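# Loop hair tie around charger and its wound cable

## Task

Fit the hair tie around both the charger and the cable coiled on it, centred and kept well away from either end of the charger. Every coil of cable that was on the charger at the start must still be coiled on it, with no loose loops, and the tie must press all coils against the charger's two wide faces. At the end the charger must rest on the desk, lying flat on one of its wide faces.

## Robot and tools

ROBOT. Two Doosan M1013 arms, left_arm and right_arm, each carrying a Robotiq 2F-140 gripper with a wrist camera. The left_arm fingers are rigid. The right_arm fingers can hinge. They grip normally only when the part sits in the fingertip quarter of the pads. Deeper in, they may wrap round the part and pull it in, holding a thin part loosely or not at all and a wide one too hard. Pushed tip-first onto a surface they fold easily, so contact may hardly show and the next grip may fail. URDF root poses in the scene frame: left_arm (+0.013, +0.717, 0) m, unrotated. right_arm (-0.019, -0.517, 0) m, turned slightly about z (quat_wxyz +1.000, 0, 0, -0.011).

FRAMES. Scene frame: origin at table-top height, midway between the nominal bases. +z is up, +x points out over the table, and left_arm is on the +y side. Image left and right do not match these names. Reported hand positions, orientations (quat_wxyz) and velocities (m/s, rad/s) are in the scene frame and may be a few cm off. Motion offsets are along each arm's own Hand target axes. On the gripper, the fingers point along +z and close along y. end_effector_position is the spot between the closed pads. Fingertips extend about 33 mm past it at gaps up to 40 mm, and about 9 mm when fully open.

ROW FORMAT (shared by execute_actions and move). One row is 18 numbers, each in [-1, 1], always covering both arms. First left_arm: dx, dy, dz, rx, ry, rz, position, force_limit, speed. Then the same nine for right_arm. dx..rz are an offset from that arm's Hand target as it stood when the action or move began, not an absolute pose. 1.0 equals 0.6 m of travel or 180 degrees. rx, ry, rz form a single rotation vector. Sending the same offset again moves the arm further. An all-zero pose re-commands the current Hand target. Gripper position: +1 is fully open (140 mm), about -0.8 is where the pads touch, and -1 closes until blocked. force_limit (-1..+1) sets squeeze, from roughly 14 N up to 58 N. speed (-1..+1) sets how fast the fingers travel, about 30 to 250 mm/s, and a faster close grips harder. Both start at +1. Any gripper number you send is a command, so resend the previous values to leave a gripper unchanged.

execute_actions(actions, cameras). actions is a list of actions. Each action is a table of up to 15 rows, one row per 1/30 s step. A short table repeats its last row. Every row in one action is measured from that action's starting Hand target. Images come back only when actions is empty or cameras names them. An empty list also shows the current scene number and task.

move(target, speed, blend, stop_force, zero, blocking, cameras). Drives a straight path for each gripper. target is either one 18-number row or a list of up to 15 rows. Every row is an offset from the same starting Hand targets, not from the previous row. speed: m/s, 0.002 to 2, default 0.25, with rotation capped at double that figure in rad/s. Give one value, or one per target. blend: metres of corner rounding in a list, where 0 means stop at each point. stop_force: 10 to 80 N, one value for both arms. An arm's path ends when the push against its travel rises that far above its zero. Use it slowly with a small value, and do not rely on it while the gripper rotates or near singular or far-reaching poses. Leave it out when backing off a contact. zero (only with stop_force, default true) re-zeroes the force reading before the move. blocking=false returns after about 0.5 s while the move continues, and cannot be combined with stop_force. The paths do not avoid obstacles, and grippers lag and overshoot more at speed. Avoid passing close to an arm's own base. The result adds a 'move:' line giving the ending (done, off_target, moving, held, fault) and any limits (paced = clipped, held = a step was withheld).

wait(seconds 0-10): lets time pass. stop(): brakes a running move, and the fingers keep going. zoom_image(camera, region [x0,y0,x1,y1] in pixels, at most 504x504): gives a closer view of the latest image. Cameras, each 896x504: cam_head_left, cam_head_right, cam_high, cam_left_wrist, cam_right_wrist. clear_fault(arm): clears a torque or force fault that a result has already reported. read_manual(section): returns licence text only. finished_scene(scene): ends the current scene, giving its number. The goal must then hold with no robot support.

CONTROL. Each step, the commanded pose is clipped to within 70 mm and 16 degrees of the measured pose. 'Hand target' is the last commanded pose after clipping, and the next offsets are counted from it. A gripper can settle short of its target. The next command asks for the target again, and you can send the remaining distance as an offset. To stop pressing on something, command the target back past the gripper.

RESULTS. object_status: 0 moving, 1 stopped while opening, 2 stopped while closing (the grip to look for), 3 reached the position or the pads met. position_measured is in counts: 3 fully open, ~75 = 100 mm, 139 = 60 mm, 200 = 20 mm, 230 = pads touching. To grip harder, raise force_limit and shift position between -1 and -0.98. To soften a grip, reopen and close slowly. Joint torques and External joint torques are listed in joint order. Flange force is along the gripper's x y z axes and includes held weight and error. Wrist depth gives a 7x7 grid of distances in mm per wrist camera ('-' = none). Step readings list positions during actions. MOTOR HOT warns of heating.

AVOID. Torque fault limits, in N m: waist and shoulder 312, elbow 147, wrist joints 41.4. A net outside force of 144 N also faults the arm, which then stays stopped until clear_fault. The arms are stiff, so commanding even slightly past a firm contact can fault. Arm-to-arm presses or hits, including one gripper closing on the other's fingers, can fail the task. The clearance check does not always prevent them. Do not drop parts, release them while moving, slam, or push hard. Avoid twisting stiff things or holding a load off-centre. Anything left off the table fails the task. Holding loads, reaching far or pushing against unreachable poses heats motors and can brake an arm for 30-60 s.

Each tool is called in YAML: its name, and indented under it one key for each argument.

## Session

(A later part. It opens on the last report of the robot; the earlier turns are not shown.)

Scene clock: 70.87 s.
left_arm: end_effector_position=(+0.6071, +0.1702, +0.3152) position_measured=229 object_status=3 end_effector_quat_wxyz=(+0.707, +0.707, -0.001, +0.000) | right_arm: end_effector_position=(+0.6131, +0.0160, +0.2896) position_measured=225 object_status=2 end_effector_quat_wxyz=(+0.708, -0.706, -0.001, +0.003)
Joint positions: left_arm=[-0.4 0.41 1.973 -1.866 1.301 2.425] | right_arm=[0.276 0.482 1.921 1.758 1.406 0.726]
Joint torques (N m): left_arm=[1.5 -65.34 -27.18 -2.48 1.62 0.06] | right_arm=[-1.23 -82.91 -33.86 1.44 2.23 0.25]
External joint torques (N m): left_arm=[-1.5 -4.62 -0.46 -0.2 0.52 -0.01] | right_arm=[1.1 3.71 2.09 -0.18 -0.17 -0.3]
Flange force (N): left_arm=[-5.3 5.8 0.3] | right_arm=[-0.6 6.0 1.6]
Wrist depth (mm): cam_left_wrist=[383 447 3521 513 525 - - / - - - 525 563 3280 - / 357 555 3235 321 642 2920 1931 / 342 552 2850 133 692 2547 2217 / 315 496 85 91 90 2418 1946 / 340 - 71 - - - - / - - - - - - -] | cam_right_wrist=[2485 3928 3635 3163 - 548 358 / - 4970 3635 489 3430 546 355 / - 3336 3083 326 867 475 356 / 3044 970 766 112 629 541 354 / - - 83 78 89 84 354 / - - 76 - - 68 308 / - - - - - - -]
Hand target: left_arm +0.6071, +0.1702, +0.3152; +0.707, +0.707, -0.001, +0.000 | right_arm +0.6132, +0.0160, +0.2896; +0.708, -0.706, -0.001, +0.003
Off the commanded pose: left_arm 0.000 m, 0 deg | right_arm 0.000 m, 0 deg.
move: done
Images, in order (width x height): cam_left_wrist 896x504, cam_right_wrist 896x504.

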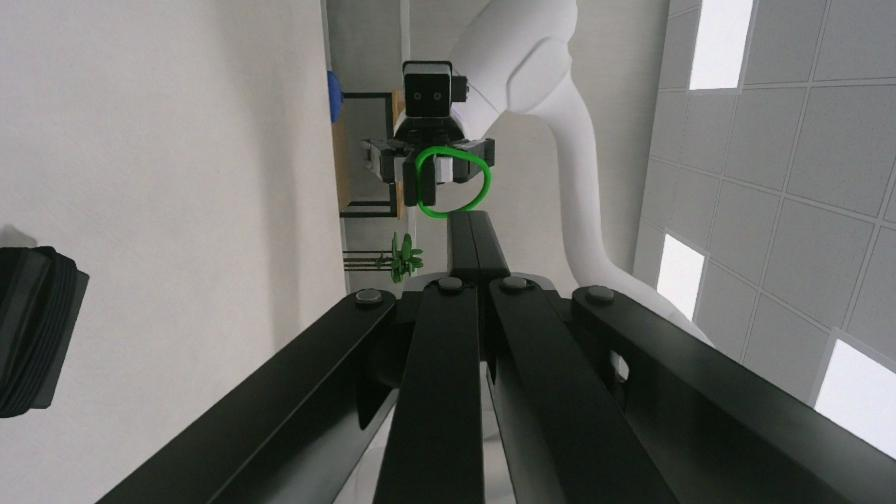

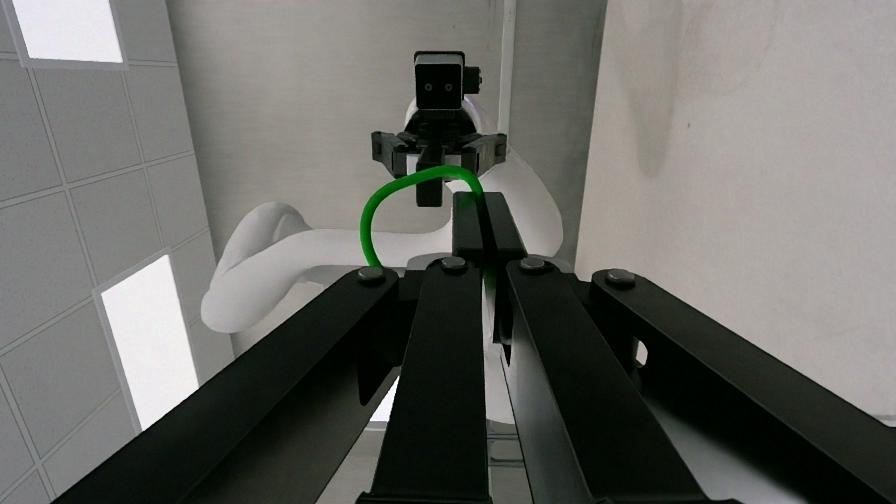

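move:
  target: [0,0,0,0,0,0,-0.8,1,0,-0.0133,-0.0067,0.122,0,0,0,-1,-0.5,-0.9]
  speed: 0.2
  cameras: ["cam_left_wrist","cam_right_wrist"]

zoom_image:
  camera: "cam_left_wrist"
  region: [380, 120, 560, 300]

zoom_image:
  camera: "cam_right_wrist"
  region: [340, 120, 540, 280]

Scene clock: 72.43 s.
left_arm: end_effector_position=(+0.6071, +0.1702, +0.3152) position_measured=229 object_status=3 end_effector_quat_wxyz=(+0.707, +0.707, -0.001, +0.000) | right_arm: end_effector_position=(+0.6048, +0.0891, +0.2938) position_measured=225 object_status=2 end_effector_quat_wxyz=(+0.708, -0.706, -0.001, +0.003)
Joint positions: left_arm=[-0.4 0.41 1.973 -1.866 1.301 2.425] | right_arm=[0.383 0.497 1.882 1.835 1.329 0.732]
Joint torques (N m): left_arm=[2.04 -65.22 -27.22 -2.45 1.55 0.03] | right_arm=[-2.12 -85.37 -34.83 1.23 2.3 0.34]
External joint torques (N m): left_arm=[-2.03 -4.57 -0.35 -0.22 0.59 0.02] | right_arm=[2.33 3.84 2.18 -0.25 -0.25 -0.38]
Flange force (N): left_arm=[-5.8 5.6 1.0] | right_arm=[-1.4 6.1 3.2]
Wrist depth (mm): cam_left_wrist=[371 453 1002 3470 441 3628 1946 / 357 602 928 464 478 - - / 356 543 739 298 594 - - / 356 463 1002 137 617 - - / 309 - 85 90 90 - - / 342 - 71 - - - - / - - - - - - -] | cam_right_wrist=[2619 3122 - 3122 - 534 361 / - - 5535 370 - - 360 / - 3747 3083 199 515 - 360 / - 873 895 112 520 - 360 / - - 83 78 89 79 344 / - - 76 - - 68 64 / - - - - - - -]
Hand target: left_arm +0.6071, +0.1702, +0.3152; +0.707, +0.707, -0.001, +0.000 | right_arm +0.6048, +0.0891, +0.2938; +0.708, -0.706, -0.001, +0.003
Off the commanded pose: left_arm 0.000 m, 0 deg | right_arm 0.000 m, 0 deg.
move: done
Images, in order (width x height): cam_left_wrist 896x504, cam_right_wrist 896x504.

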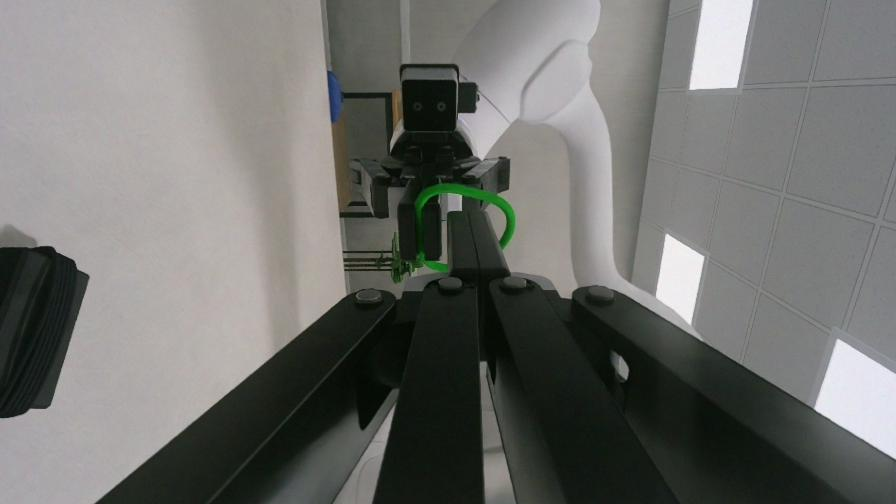

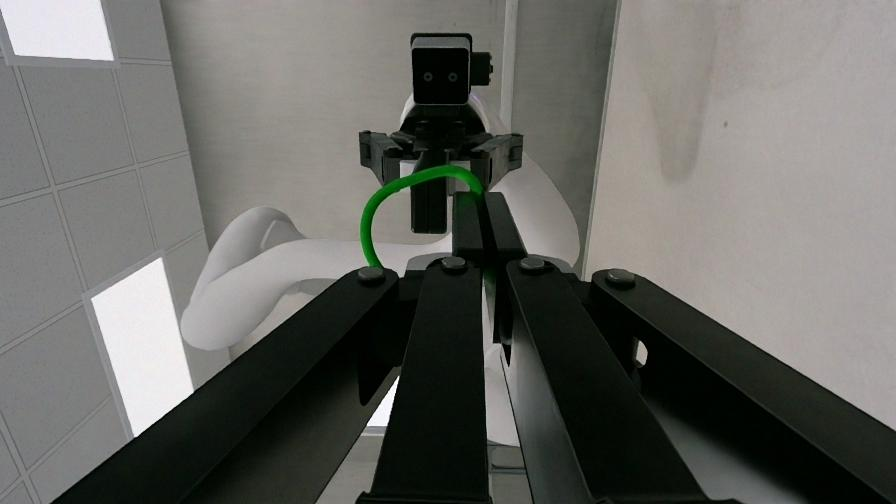

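Scaled by 2.800.

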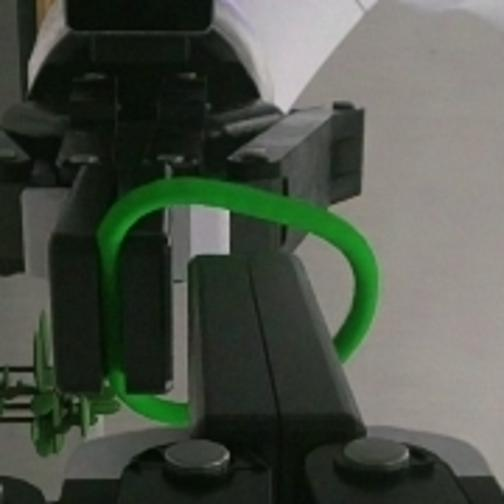

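Scaled by 2.520.

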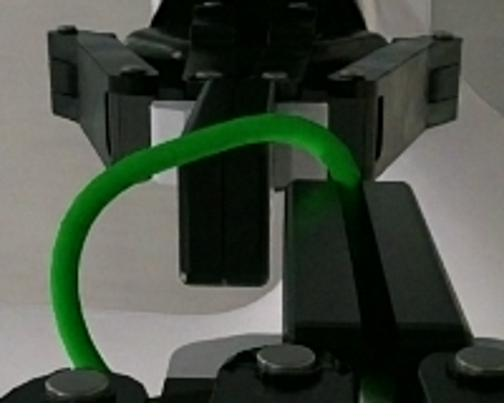

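move:
  target: [0,0,0,0,0,0,-0.8,1,0,-0.0017,-0.003,0.0,0,0,0,-1,-0.5,-0.9]
  speed: 0.05

move:
  target: [0,0,0,0,0,0,-0.8,1,0,0,0,0.06,0,0,0,-1,-0.5,-0.9]
  speed: 0.04
  stop_force: 12
  cameras: ["cam_left_wrist","cam_right_wrist"]

zoom_image:
  camera: "cam_left_wrist"
  region: [380, 120, 560, 300]

zoom_image:
  camera: "cam_right_wrist"
  region: [340, 120, 540, 280]

Scene clock: 74.87 s.
left_arm: end_effector_position=(+0.6071, +0.1702, +0.3152) position_measured=229 object_status=3 end_effector_quat_wxyz=(+0.707, +0.707, -0.001, +0.000) | right_arm: end_effector_position=(+0.6038, +0.0891, +0.2956) position_measured=225 object_status=2 end_effector_quat_wxyz=(+0.708, -0.706, -0.001, +0.003)
Joint positions: left_arm=[-0.4 0.41 1.973 -1.866 1.301 2.425] | right_arm=[0.384 0.494 1.883 1.835 1.328 0.734]
Joint torques (N m): left_arm=[1.23 -65.44 -27.19 -2.44 1.61 0.01] | right_arm=[-1.55 -84.87 -34.74 1.21 2.24 0.29]
External joint torques (N m): left_arm=[-1.19 -4.49 -0.47 -0.24 0.53 0.04] | right_arm=[1.5 3.62 2.04 -0.21 -0.2 -0.33]
Flange force (N): left_arm=[-5.1 5.5 -0.1] | right_arm=[-0.9 5.7 2.0]
Wrist depth (mm): cam_left_wrist=[341 - - 3192 440 3683 - / 339 471 1041 466 467 2784 2029 / 355 - 790 306 587 2850 1800 / 357 - 846 137 632 - 2259 / 308 451 85 90 90 - - / 338 - 71 - - - - / - - - - - - -] | cam_right_wrist=[- - - 3247 3291 511 365 / - - - 379 - 517 362 / - 3928 3529 239 870 517 410 / - 828 675 112 534 - 344 / - - 83 78 89 84 361 / - - 76 - - 68 313 / - - - - - - -]
Hand target: left_arm +0.6071, +0.1702, +0.3152; +0.707, +0.707, -0.001, +0.000 | right_arm +0.6038, +0.0891, +0.2956; +0.708, -0.706, -0.001, +0.003
Off the commanded pose: left_arm 0.000 m, 0 deg | right_arm 0.000 m, 0 deg.
move: done

Scene clock: 76.43 s.
left_arm: end_effector_position=(+0.6071, +0.1702, +0.3152) position_measured=229 object_status=3 end_effector_quat_wxyz=(+0.707, +0.707, -0.001, +0.000) | right_arm: end_effector_position=(+0.6036, +0.1251, +0.2957) position_measured=225 object_status=2 end_effector_quat_wxyz=(+0.708, -0.706, -0.001, +0.003)
Joint positions: left_arm=[-0.4 0.41 1.973 -1.866 1.301 2.425] | right_arm=[0.433 0.512 1.852 1.869 1.292 0.738]
Joint torques (N m): left_arm=[1.58 -65.52 -27.26 -2.47 1.56 0.01] | right_arm=[-2.14 -87.69 -35.35 1.02 2.2 0.37]
External joint torques (N m): left_arm=[-1.55 -4.35 -0.4 -0.21 0.58 0.04] | right_arm=[2.13 4.34 2.16 -0.14 -0.17 -0.41]
Flange force (N): left_arm=[-5.2 5.3 0.4] | right_arm=[-1.0 6.7 3.1]
Wrist depth (mm): cam_left_wrist=[358 437 - 431 413 2752 2259 / - - - 428 478 2752 2238 / - 542 - 279 585 2752 - / 341 - 921 149 573 3150 - / 356 - 85 90 90 - - / 337 - 71 - - - - / - - - - - - -] | cam_right_wrist=[- 3204 3006 3163 3291 514 347 / - - - 379 846 520 360 / - 4510 - 170 796 550 362 / - 796 849 117 493 594 362 / - - 83 78 89 80 361 / - - 76 - - 68 313 / - - - - - - -]
Hand target: left_arm +0.6071, +0.1702, +0.3152; +0.707, +0.707, -0.001, +0.000 | right_arm +0.6036, +0.1251, +0.2957; +0.708, -0.706, -0.001, +0.003
Off the commanded pose: left_arm 0.000 m, 0 deg | right_arm 0.000 m, 0 deg.
move: done
Images, in order (width x height): cam_left_wrist 896x504, cam_right_wrist 896x504.

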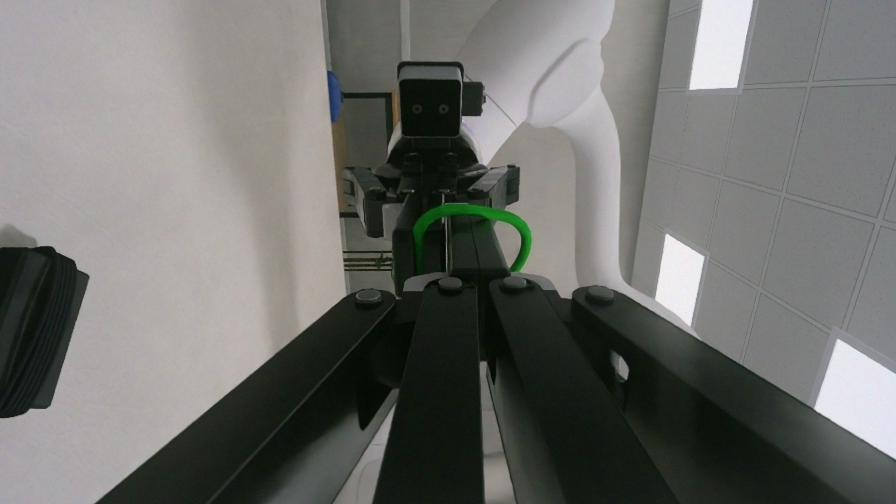

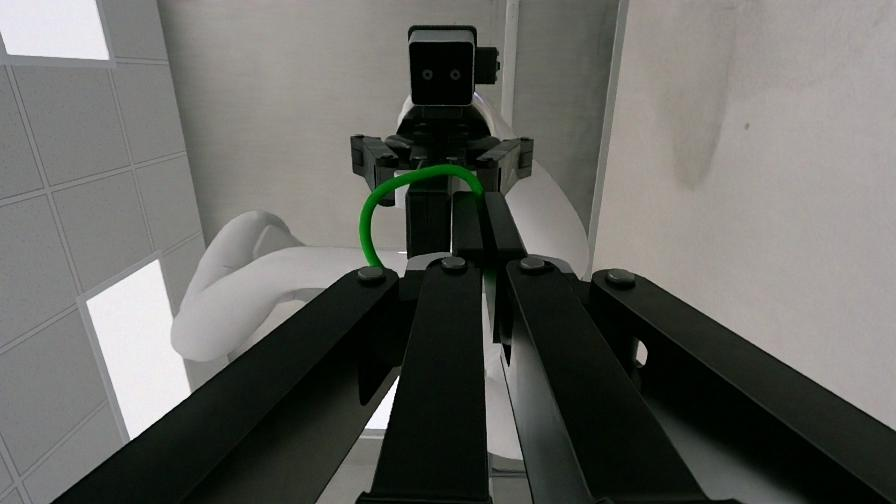

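Scaled by 2.800.

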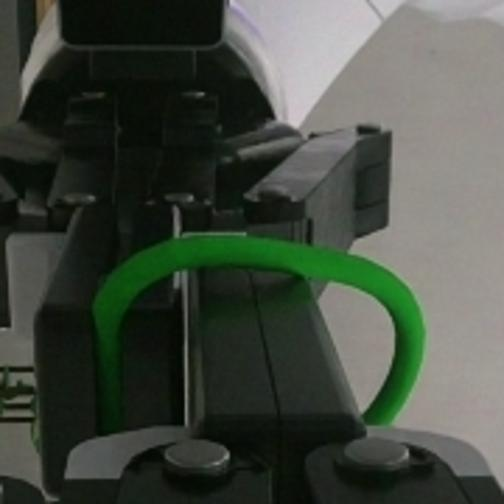

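Scaled by 2.520.

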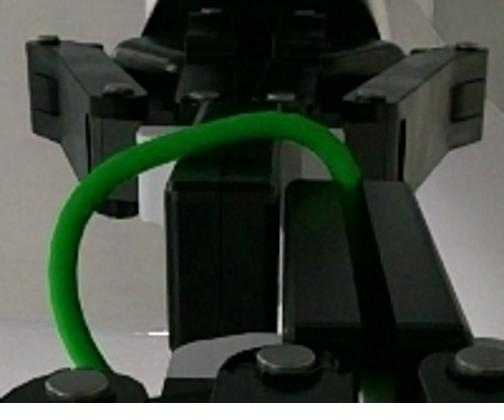

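move:
  target:
    - [0,0,0,0,0,0,-0.8,1,0,0,0.0083,0,0,0,0,-1,-0.5,-0.9]
    - [0,0,0,0,0,0,-0.8,1,0,0,0.0083,0,0,0,0,-0.68,-0.5,-1]
    - [0,0,0,0,0,0,-0.8,1,0,0,0.0167,0,0,0,0,-0.68,-0.5,-1]
    - [0,0,0,0,0,0,-0.8,1,0,0,0.0167,0,0,0,0,-0.57,-0.5,-1]
  speed: 0.04
  cameras: ["cam_left_wrist","cam_right_wrist"]

zoom_image:
  camera: "cam_left_wrist"
  region: [380, 120, 560, 300]

zoom_image:
  camera: "cam_right_wrist"
  region: [340, 120, 540, 280]

Scene clock: 79.43 s.
left_arm: end_effector_position=(+0.6071, +0.1702, +0.3152) position_measured=229 object_status=3 end_effector_quat_wxyz=(+0.707, +0.707, -0.001, +0.000) | right_arm: end_effector_position=(+0.6036, +0.1251, +0.2857) position_measured=201 object_status=0 end_effector_quat_wxyz=(+0.708, -0.706, -0.001, +0.003)
Joint positions: left_arm=[-0.4 0.41 1.973 -1.866 1.301 2.425] | right_arm=[0.433 0.524 1.856 1.873 1.297 0.722]
Joint torques (N m): left_arm=[1.82 -65.12 -27.19 -2.44 1.56 0.02] | right_arm=[-1.65 -88.04 -34.88 1.03 2.18 0.27]
External joint torques (N m): left_arm=[-1.78 -4.92 -0.46 -0.24 0.59 0.03] | right_arm=[1.62 4.06 2.13 -0.17 -0.12 -0.32]
Flange force (N): left_arm=[-5.9 6.0 0.6] | right_arm=[-0.9 6.2 2.2]
Wrist depth (mm): cam_left_wrist=[- 611 3372 416 410 - 2029 / 337 457 1019 430 491 2370 - / 355 449 - 292 531 - - / 342 480 163 148 620 2784 2029 / 357 487 85 91 90 2418 - / 359 - 71 - - - 2064 / - - - - - - -] | cam_right_wrist=[2099 3044 2865 - - 535 353 / 2511 - - 378 - 467 352 / - - 3635 203 489 532 352 / - 851 636 122 501 466 349 / 2297 - 88 78 83 84 348 / - - - - - 68 67 / - - - - - - -]
Hand target: left_arm +0.6071, +0.1702, +0.3152; +0.707, +0.707, -0.001, +0.000 | right_arm +0.6036, +0.1251, +0.2857; +0.708, -0.706, -0.001, +0.003
Off the commanded pose: left_arm 0.000 m, 0 deg | right_arm 0.000 m, 0 deg.
move: done
Images, in order (width x height): cam_left_wrist 896x504, cam_right_wrist 896x504.

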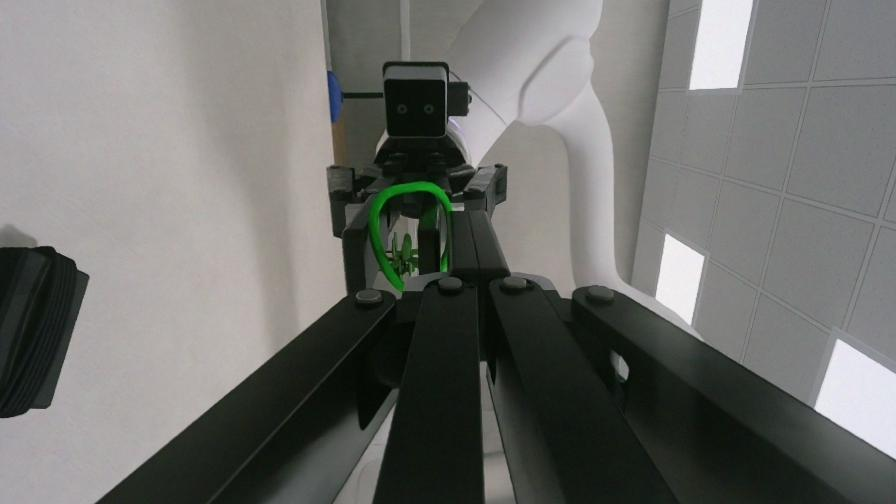

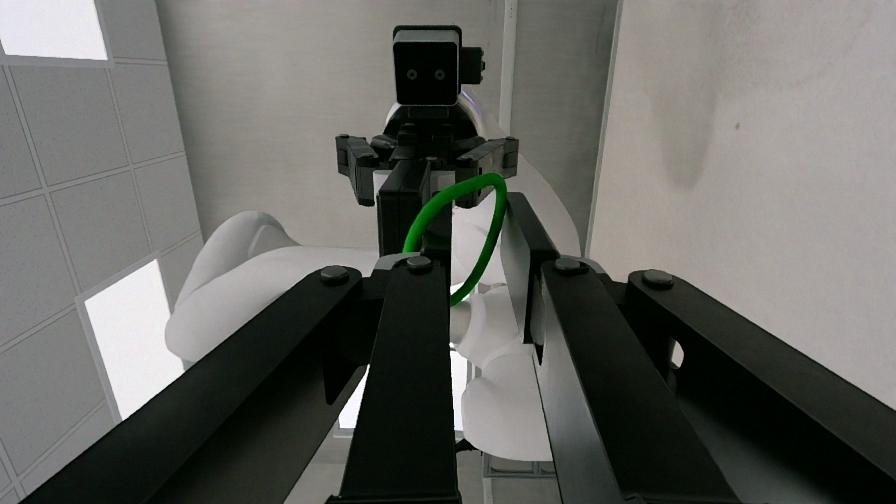

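Scaled by 2.800.

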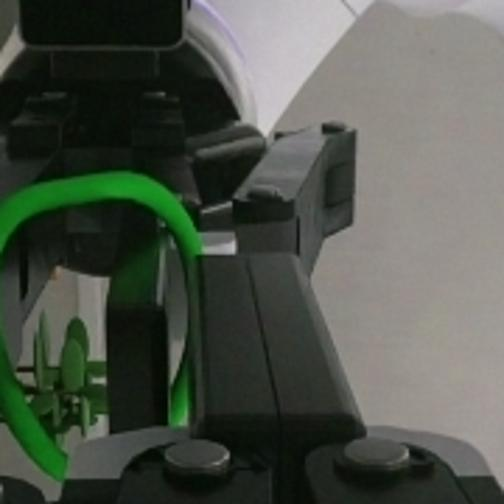

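Scaled by 2.520.

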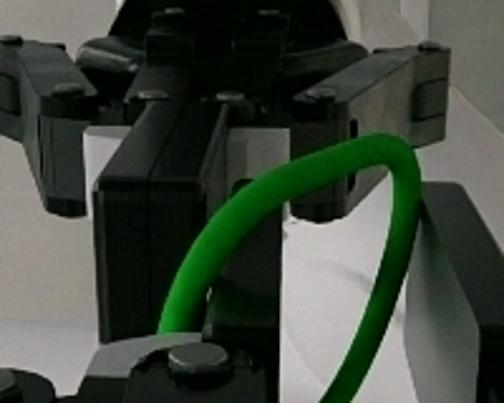

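move:
  target:
    - [0,0,0,0,0,0,-0.8,1,0,0,0,0,0,0,0,-1,-0.5,-0.9]
    - [0,0,0,0,0,0,-0.8,1,0,0,0,-0.1,0,0,0,-1,-0.5,-0.9]
    - [0,0,0,0,0,0.5,-0.8,1,0,0,0,-0.1,0,0,-0.5,-1,-0.5,-0.9]
  speed: 0.3
  cameras: ["cam_left_wrist","cam_right_wrist"]

zoom_image:
  camera: "cam_left_wrist"
  region: [380, 120, 560, 300]

zoom_image:
  camera: "cam_right_wrist"
  region: [340, 120, 540, 280]

Scene clock: 84.97 s.
left_arm: end_effector_position=(+0.6072, +0.1703, +0.3152) position_measured=229 object_status=3 end_effector_quat_wxyz=(+0.500, +0.499, -0.501, +0.500) | right_arm: end_effector_position=(+0.6039, +0.0651, +0.2856) position_measured=225 object_status=2 end_effector_quat_wxyz=(+0.502, -0.499, -0.500, -0.499)
Joint positions: left_arm=[-0.4 0.41 1.973 -1.866 1.301 3.996] | right_arm=[0.351 0.496 1.906 1.815 1.357 -0.856]
Joint torques (N m): left_arm=[1.71 -64.98 -27.37 -2.49 1.58 0.01] | right_arm=[-2.04 -84.07 -34.03 1.26 2.28 0.24]
External joint torques (N m): left_arm=[-1.65 -5.09 -0.24 -0.19 0.57 -0.01] | right_arm=[2.26 3.31 2.09 -0.21 -0.19 -0.24]
Flange force (N): left_arm=[6.2 6.4 0.1] | right_arm=[-5.3 -1.6 3.0]
Wrist depth (mm): cam_left_wrist=[2574 2850 472 495 - - 509 / 2468 4604 492 3420 - 4058 529 / - - 3683 392 2324 4058 632 / 2347 2993 2956 137 1059 864 654 / 2119 2443 85 90 90 708 680 / 1686 - 71 - - - 571 / - - - - - - -] | cam_right_wrist=[3247 3204 831 3430 3529 - 3992 / 3479 886 562 315 3122 - 3083 / 2832 840 552 524 - - 2970 / 814 828 974 112 919 4128 3247 / 676 - 83 78 89 79 2485 / 538 - 76 - - 68 1817 / - - - - - - -]
Hand target: left_arm +0.6071, +0.1702, +0.3152; +0.500, +0.499, -0.501, +0.500 | right_arm +0.6039, +0.0651, +0.2855; +0.503, -0.499, -0.500, -0.499
Off the commanded pose: left_arm 0.000 m, 0 deg | right_arm 0.000 m, 0 deg.
move: done
Images, in order (width x height): cam_left_wrist 896x504, cam_right_wrist 896x504.

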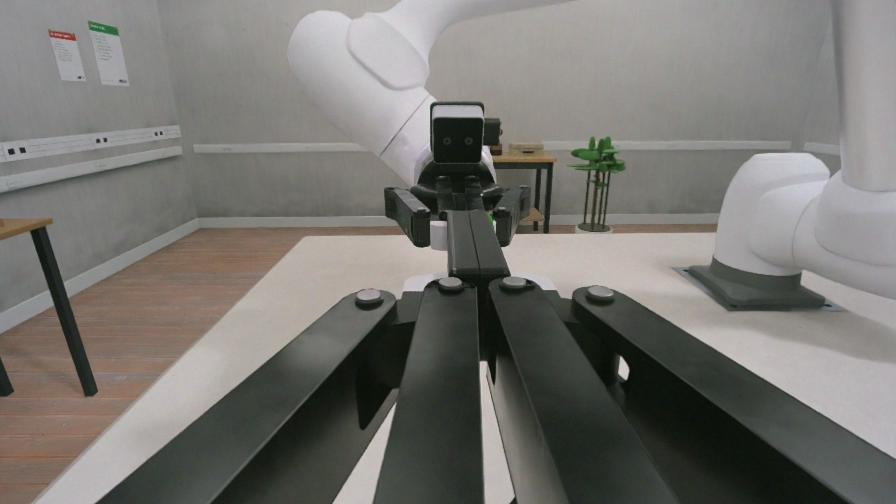

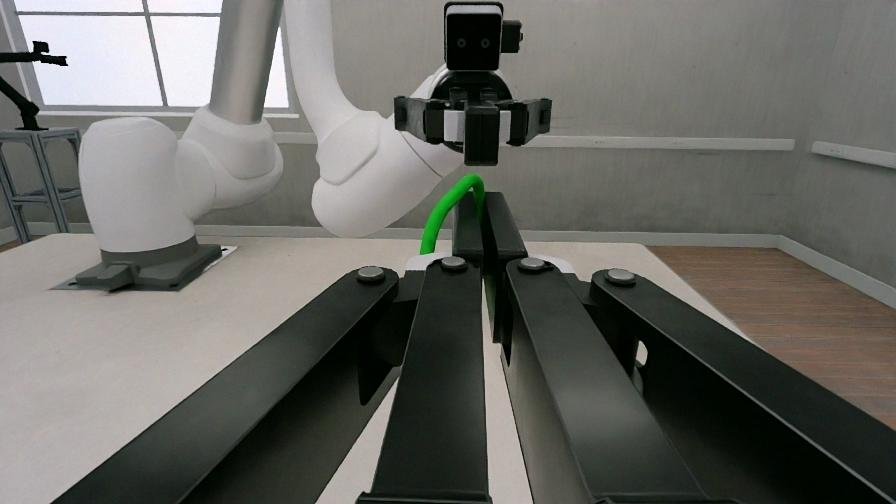

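Scaled by 2.800.

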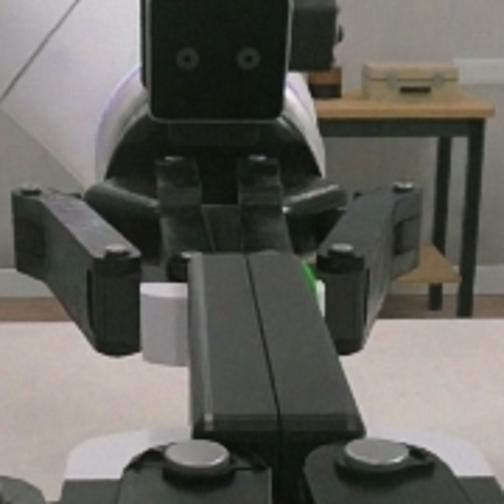

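Scaled by 2.520.

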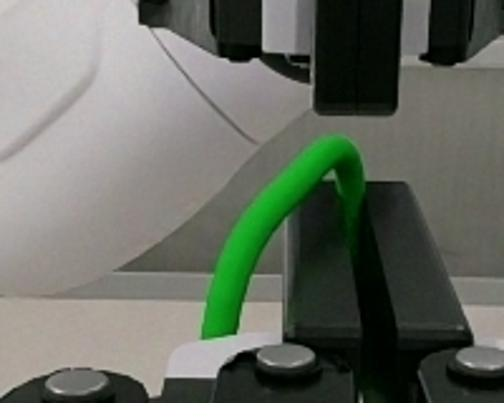

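move:
  target: [0,0,0,0,0,0,-0.8,1,0,0.06,0.04,-0.02,0,0,0,-1,-0.5,-0.9]
  cameras: ["cam_left_wrist"]

zoom_image:
  camera: "cam_left_wrist"
  region: [360, 80, 560, 260]

Scene clock: 85.87 s.
left_arm: end_effector_position=(+0.6071, +0.1702, +0.3152) position_measured=229 object_status=3 end_effector_quat_wxyz=(+0.500, +0.499, -0.501, +0.500) | right_arm: end_effector_position=(+0.6280, +0.0532, +0.3214) position_measured=225 object_status=2 end_effector_quat_wxyz=(+0.503, -0.499, -0.500, -0.499)
Joint positions: left_arm=[-0.4 0.41 1.973 -1.866 1.301 3.996] | right_arm=[0.323 0.474 1.852 1.778 1.359 -0.776]
Joint torques (N m): left_arm=[1.7 -65.32 -27.21 -2.47 1.57 -0.03] | right_arm=[-2.02 -84.96 -36.1 1.55 2.14 0.38]
External joint torques (N m): left_arm=[-1.68 -4.52 -0.29 -0.21 0.57 0.03] | right_arm=[1.97 4.32 2.25 -0.27 -0.21 -0.38]
Flange force (N): left_arm=[5.5 5.7 0.4] | right_arm=[-6.6 -0.5 2.9]
Wrist depth (mm): cam_left_wrist=[2418 - 473 3521 - 3109 503 / 2631 4604 509 430 4694 - 552 / 2721 - 3683 285 3069 751 627 / 2721 3628 3683 133 - 890 652 / 2197 1962 85 91 88 798 - / 1735 - 71 - - - - / - - - - - - -] | cam_right_wrist=[3430 3336 817 3204 3204 3430 3928 / 3382 912 585 456 3291 - - / 2899 909 561 294 3635 2799 3163 / 970 861 597 112 3805 3635 3083 / - - 83 78 89 84 2619 / - - 76 - - 68 1903 / - - - - - - -]
Hand target: left_arm +0.6071, +0.1702, +0.3152; +0.500, +0.499, -0.501, +0.500 | right_arm +0.6280, +0.0532, +0.3215; +0.503, -0.499, -0.500, -0.499
Off the commanded pose: left_arm 0.000 m, 0 deg | right_arm 0.000 m, 0 deg.
move: done
Images, in order (width x height): cam_left_wrist 896x504.

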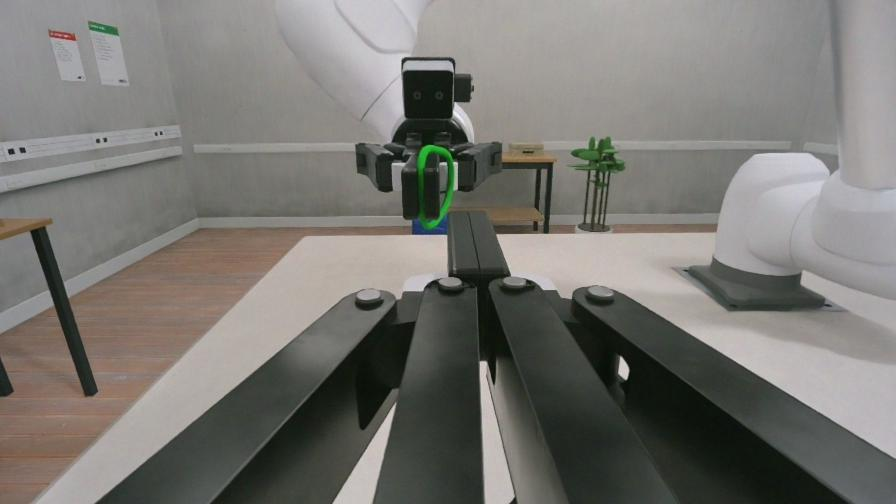

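Scaled by 2.520.

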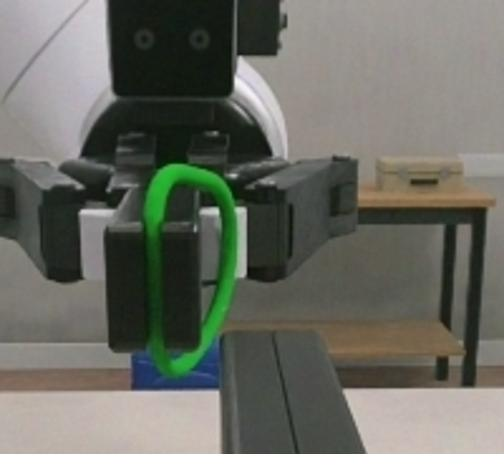

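move:
  target:
    - [0,0,-0.35,0,0,0,-0.8,1,0,0,0,-0.05,0,0,0,-1,-0.5,-0.9]
    - [0,0,-0.35,0,0,0,-0.8,1,0,-0.369,-0.0133,0.078,0,-0.5,0,-1,-0.5,-0.9]
  speed: 0.35
  cameras: ["cam_right_wrist"]

Scene clock: 90.03 s.
left_arm: end_effector_position=(+0.6077, +0.3802, +0.3153) position_measured=229 object_status=3 end_effector_quat_wxyz=(+0.500, +0.499, -0.501, +0.500) | right_arm: end_effector_position=(+0.6193, +0.1004, +0.1002) position_measured=225 object_status=2 end_effector_quat_wxyz=(-0.002, +0.705, +0.709, +0.000)
Joint positions: left_arm=[-0.065 0.365 2.045 -1.617 1.529 3.984] | right_arm=[0.751 0.643 1.325 0.004 1.174 0.722]
Joint torques (N m): left_arm=[1.65 -59.25 -25 -1.8 1.58 0.01] | right_arm=[-1.62 -104.26 -40.69 4.07 0.11 0.42]
External joint torques (N m): left_arm=[-1.61 -4.18 -0.55 -0.23 0.54 -0.01] | right_arm=[1.55 4.46 2.34 -0.1 -0.15 -0.42]
Flange force (N): left_arm=[5.9 4.2 2.4] | right_arm=[1.3 -0.5 5.0]
Wrist depth (mm): cam_left_wrist=[2520 3573 4353 304 239 213 615 / - - - 357 3372 4275 702 / 2064 3069 - 381 2660 910 780 / 3192 3109 3741 149 - 1028 900 / 2197 2443 85 90 90 715 770 / 1856 - 71 - - - 547 / - - - - - - -] | cam_right_wrist=[215 214 214 212 211 211 209 / 227 225 226 224 224 222 222 / 241 237 239 234 236 234 233 / 256 224 248 117 245 248 247 / 275 268 83 78 89 80 263 / 289 - 76 - - 68 274 / - - - - - - -]
Hand target: left_arm +0.6077, +0.3802, +0.3153; +0.500, +0.499, -0.501, +0.500 | right_arm +0.6193, +0.1004, +0.1002; -0.002, +0.705, +0.709, +0.000
Off the commanded pose: left_arm 0.000 m, 0 deg | right_arm 0.000 m, 0 deg.
move: done
Images, in order (width x height): cam_right_wrist 896x504.

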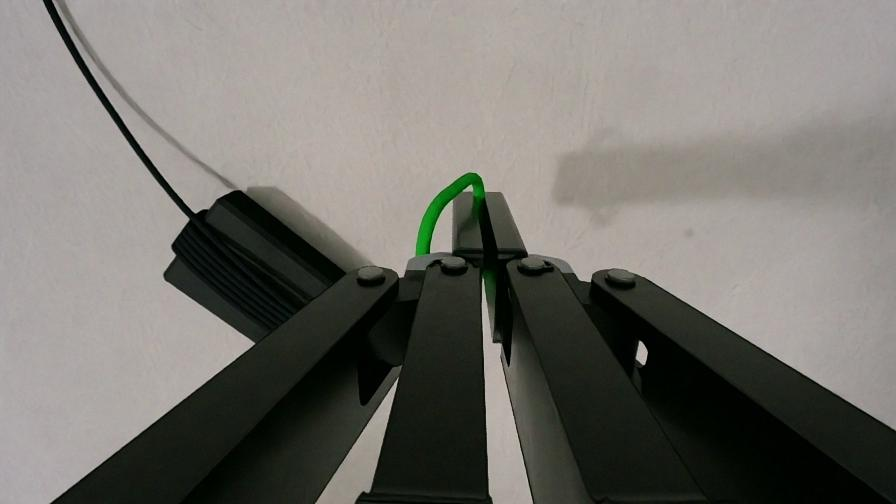

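move:
  target:
    - [0,0,0,0,0,0,-0.8,1,0,0,0,0.105,0,0,0,-1,-0.5,-0.9]
    - [0,0,0,0,0,0,-0.8,1,0,0,0,0.105,0,0,0,-0.55,-0.5,-1]
    - [0,0,0,0,0,0,-0.8,1,0,0,0,-0.02,0,0,0,-0.55,-0.5,-1]
  speed: 0.1
  cameras: ["cam_right_wrist"]

Scene clock: 93.17 s.
left_arm: end_effector_position=(+0.6077, +0.3802, +0.3153) position_measured=229 object_status=3 end_effector_quat_wxyz=(+0.500, +0.499, -0.501, +0.500) | right_arm: end_effector_position=(+0.6193, +0.1004, +0.1121) position_measured=199 object_status=3 end_effector_quat_wxyz=(-0.002, +0.705, +0.709, +0.000)
Joint positions: left_arm=[-0.065 0.365 2.045 -1.617 1.529 3.984] | right_arm=[0.751 0.635 1.314 0.004 1.192 0.722]
Joint torques (N m): left_arm=[1.24 -58.97 -24.96 -1.82 1.54 -0.06] | right_arm=[-1.89 -104.04 -41.28 3.99 0.1 0.29]
External joint torques (N m): left_arm=[-1.31 -4.47 -0.59 -0.22 0.58 0.06] | right_arm=[2.08 4.63 2.68 0.02 -0.14 -0.29]
Flange force (N): left_arm=[6.2 4.5 1.8] | right_arm=[1.5 -1.4 5.4]
Wrist depth (mm): cam_left_wrist=[2602 - 3470 317 248 228 625 / 2817 3372 - 353 3420 - 692 / 2394 3069 - 382 4353 932 775 / 2012 3420 1014 148 1384 946 858 / 2100 - 85 91 88 - - / 1773 - 71 - - - - / - - - - - - -] | cam_right_wrist=[227 225 223 223 223 221 219 / 239 237 236 235 235 234 231 / 253 250 251 246 246 246 245 / 272 262 259 174 256 260 260 / 286 282 88 89 74 84 273 / - - - - - 68 67 / - - - - - - -]
Hand target: left_arm +0.6077, +0.3802, +0.3153; +0.500, +0.499, -0.501, +0.500 | right_arm +0.6193, +0.1004, +0.1122; -0.002, +0.705, +0.709, +0.000
Off the commanded pose: left_arm 0.000 m, 0 deg | right_arm 0.000 m, 0 deg.
move: done
Images, in order (width x height): cam_right_wrist 896x504.

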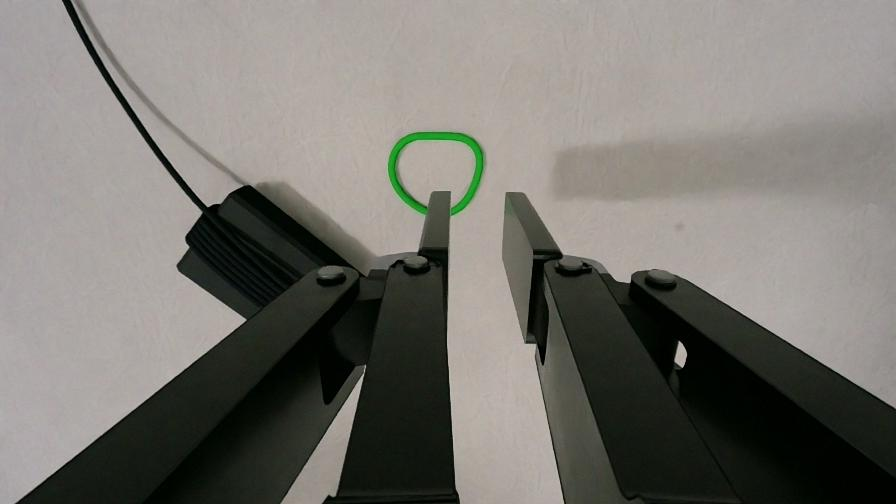

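move:
  target:
    - [0,0,0,0,0,0,-0.8,1,0,0.0108,0.0083,0.09,0,0,0,-0.5,-1,-0.5]
  speed: 0.15
  cameras: ["cam_right_wrist"]

Scene clock: 94.33 s.
left_arm: end_effector_position=(+0.6077, +0.3802, +0.3153) position_measured=229 object_status=3 end_effector_quat_wxyz=(+0.500, +0.499, -0.501, +0.500) | right_arm: end_effector_position=(+0.6241, +0.1070, +0.0582) position_measured=192 object_status=3 end_effector_quat_wxyz=(-0.002, +0.705, +0.709, +0.000)
Joint positions: left_arm=[-0.065 0.365 2.045 -1.617 1.529 3.984] | right_arm=[0.753 0.684 1.336 0.004 1.123 0.724]
Joint torques (N m): left_arm=[1.64 -59.32 -25.18 -1.84 1.53 -0.1] | right_arm=[-1.73 -106.58 -40 3.99 0.06 0.21]
External joint torques (N m): left_arm=[-1.6 -4.18 -0.5 -0.2 0.59 0.09] | right_arm=[1.71 4.43 2.56 -0.11 -0.09 -0.21]
Flange force (N): left_arm=[5.7 4.3 2.3] | right_arm=[1.0 -1.3 5.1]
Wrist depth (mm): cam_left_wrist=[2547 - 3235 290 221 197 606 / 3109 - 4434 320 239 215 682 / 2324 - 3925 368 3862 924 772 / 1814 3109 4128 133 - 921 887 / 2177 2259 85 91 88 - - / 1773 - 71 - - - - / - - - - - - -] | cam_right_wrist=[178 175 175 174 173 172 171 / 186 185 185 184 183 181 180 / 197 197 195 194 193 192 191 / 210 195 204 196 143 203 202 / 222 184 88 88 84 84 215 / - - - 233 - 67 67 / - - - 255 - - -]
Hand target: left_arm +0.6077, +0.3802, +0.3153; +0.500, +0.499, -0.501, +0.500 | right_arm +0.6241, +0.1070, +0.0582; -0.002, +0.705, +0.709, +0.000
Off the commanded pose: left_arm 0.000 m, 0 deg | right_arm 0.000 m, 0 deg.
move: done
Images, in order (width x height): cam_right_wrist 896x504.

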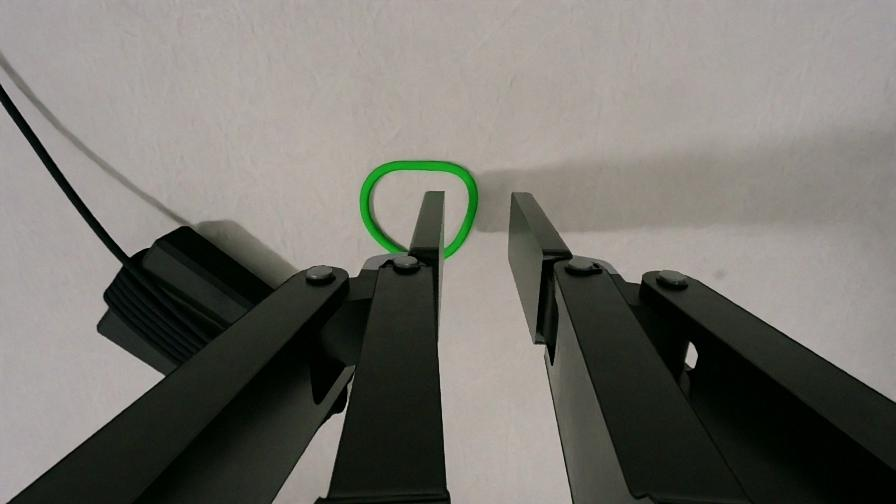

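move:
  target:
    - [0,0,0,0,0,0,-0.8,1,0,-0.001,-0.001,0.0413,0,0,0,-0.5,-1,-0.5]
    - [0,0,0,0,0,0,-0.8,1,0,-0.001,-0.001,0.0413,0,0,0,-1,-0.5,-0.9]
    - [0,0,0,0,0,0,-0.8,1,0,-0.001,-0.001,-0.08,0,0,0,-1,-0.5,-0.9]
  speed: 0.1
  cameras: ["cam_right_wrist"]

Scene clock: 97.20 s.
left_arm: end_effector_position=(+0.6077, +0.3802, +0.3153) position_measured=229 object_status=3 end_effector_quat_wxyz=(+0.500, +0.499, -0.501, +0.500) | right_arm: end_effector_position=(+0.6236, +0.1063, +0.1061) position_measured=225 object_status=2 end_effector_quat_wxyz=(-0.002, +0.705, +0.709, +0.000)
Joint positions: left_arm=[-0.065 0.365 2.045 -1.617 1.529 3.984] | right_arm=[0.752 0.65 1.3 0.004 1.191 0.724]
Joint torques (N m): left_arm=[1.75 -59.28 -25.14 -1.81 1.58 0.01] | right_arm=[-1.82 -105.07 -41.23 3.98 0.03 0.38]
External joint torques (N m): left_arm=[-1.64 -4.27 -0.46 -0.22 0.53 -0.02] | right_arm=[1.77 4.54 2.66 0.02 -0.06 -0.38]
Flange force (N): left_arm=[6.0 4.5 2.4] | right_arm=[1.1 -1.1 5.2]
Wrist depth (mm): cam_left_wrist=[- 3420 - 303 240 218 615 / - - 4988 351 3862 - 696 / 2046 - 3280 372 3990 907 772 / 2347 2956 - 148 - 1032 880 / 2046 2418 85 91 88 780 690 / 1787 - 71 - - - 599 / - - - - - - -] | cam_right_wrist=[220 220 218 218 218 215 214 / 232 233 230 229 230 227 226 / 247 244 245 240 242 240 239 / 263 231 247 117 251 255 254 / 281 277 83 78 89 83 271 / 297 - 76 - - 68 281 / - - - - - - -]
Hand target: left_arm +0.6077, +0.3802, +0.3153; +0.500, +0.499, -0.501, +0.500 | right_arm +0.6236, +0.1063, +0.1062; -0.002, +0.705, +0.709, +0.000
Off the commanded pose: left_arm 0.000 m, 0 deg | right_arm 0.000 m, 0 deg.
move: done
Images, in order (width x height): cam_right_wrist 896x504.

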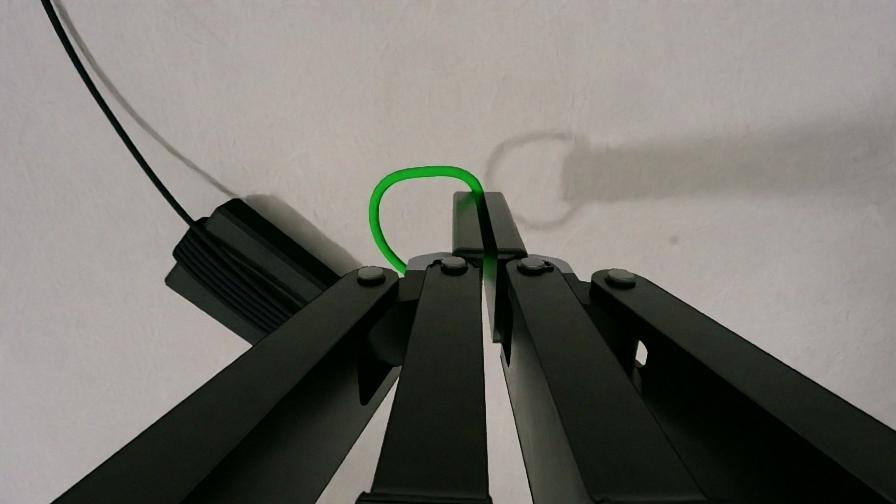

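move:
  target:
    - [0,0,0,0,0,0,-0.8,1,0,0.037,0.017,-0.348,0,0.5,0,-1,-0.5,-0.9]
    - [0,0,0.259,0,0,0,-0.8,1,0,0.037,0.017,-0.348,0,0.5,0,-1,-0.5,-0.9]
  speed: 0.3
  cameras: ["cam_left_wrist","cam_right_wrist"]

zoom_image:
  camera: "cam_left_wrist"
  region: [380, 120, 560, 300]

zoom_image:
  camera: "cam_right_wrist"
  region: [340, 120, 540, 280]

Scene clock: 101.43 s.
left_arm: end_effector_position=(+0.6073, +0.2249, +0.3152) position_measured=229 object_status=3 end_effector_quat_wxyz=(+0.500, +0.499, -0.501, +0.500) | right_arm: end_effector_position=(+0.6342, +0.1281, +0.3150) position_measured=225 object_status=2 end_effector_quat_wxyz=(+0.503, -0.499, -0.500, -0.499)
Joint positions: left_arm=[-0.318 0.39 2.005 -1.806 1.358 3.993] | right_arm=[0.42 0.524 1.782 1.843 1.285 -0.773]
Joint torques (N m): left_arm=[0.76 -63.08 -26.38 -2.31 1.56 -0.08] | right_arm=[-2.14 -90.44 -36.93 1.27 2.15 0.32]
External joint torques (N m): left_arm=[-0.81 -4.18 -0.54 -0.22 0.57 0.08] | right_arm=[2.26 4.56 2.33 -0.25 -0.22 -0.32]
Flange force (N): left_arm=[5.3 4.3 -0.1] | right_arm=[-6.5 -0.8 3.1]
Wrist depth (mm): cam_left_wrist=[- - 459 3069 3628 - 529 / - 3521 473 474 - 3372 609 / - 3372 3925 283 3192 3521 635 / 1469 3325 3069 148 1168 849 688 / 2197 2324 85 90 88 654 682 / 1787 - 71 - - - 622 / - - - - - - -] | cam_right_wrist=[3382 798 542 2899 3083 3336 2899 / 3529 864 560 434 3529 - 2342 / 714 864 528 258 3635 3581 2934 / 725 899 565 112 113 3382 3382 / 761 - 83 78 89 84 2485 / - - 76 - - 68 1918 / - - - - - - -]
Hand target: left_arm +0.6073, +0.2248, +0.3152; +0.500, +0.499, -0.501, +0.500 | right_arm +0.6342, +0.1281, +0.3150; +0.503, -0.499, -0.500, -0.499
Off the commanded pose: left_arm 0.000 m, 0 deg | right_arm 0.000 m, 0 deg.
move: done
Images, in order (width x height): cam_left_wrist 896x504, cam_right_wrist 896x504.

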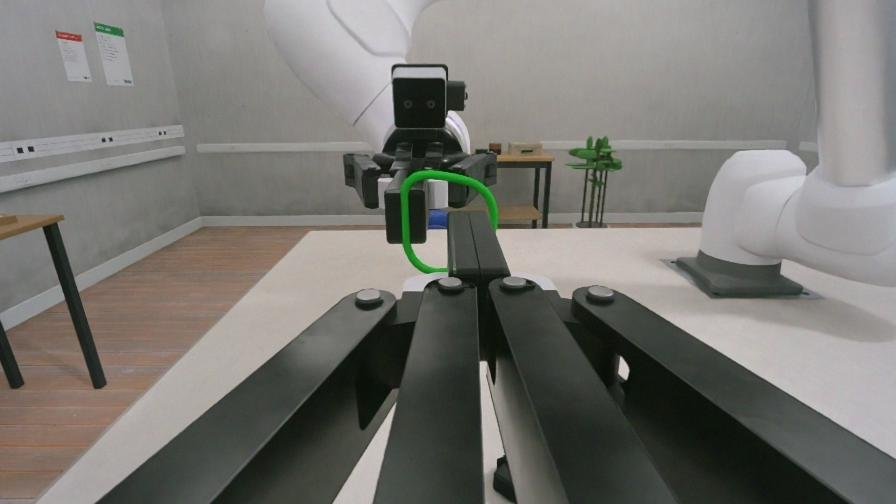

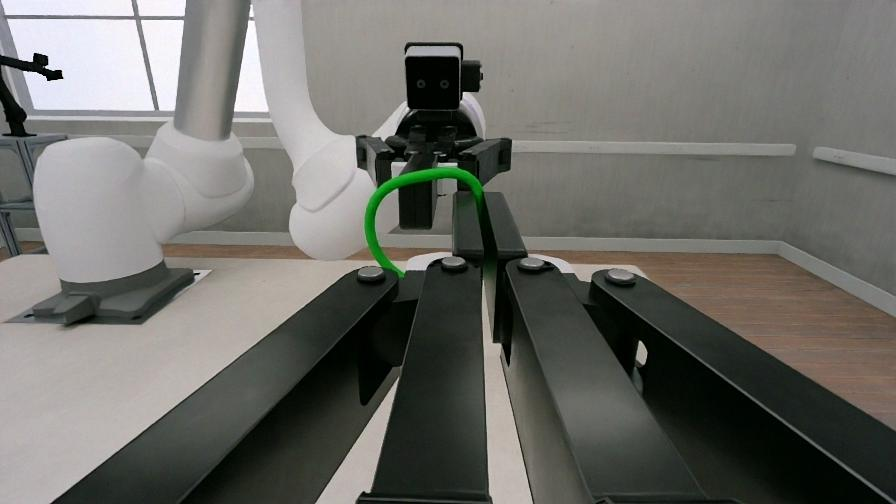

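Scaled by 2.800.

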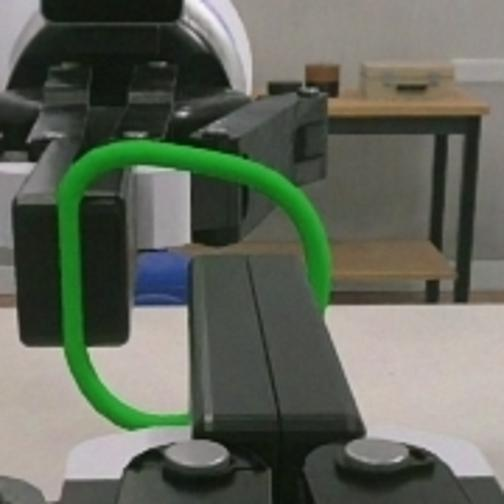

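Scaled by 2.520.

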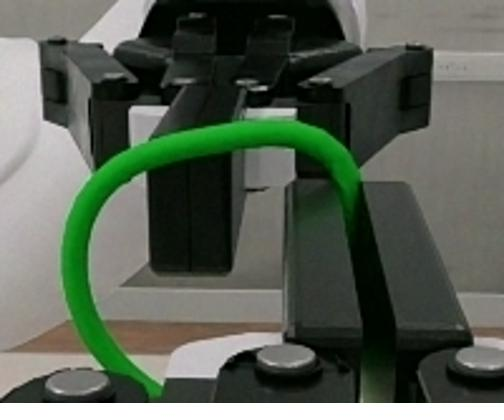

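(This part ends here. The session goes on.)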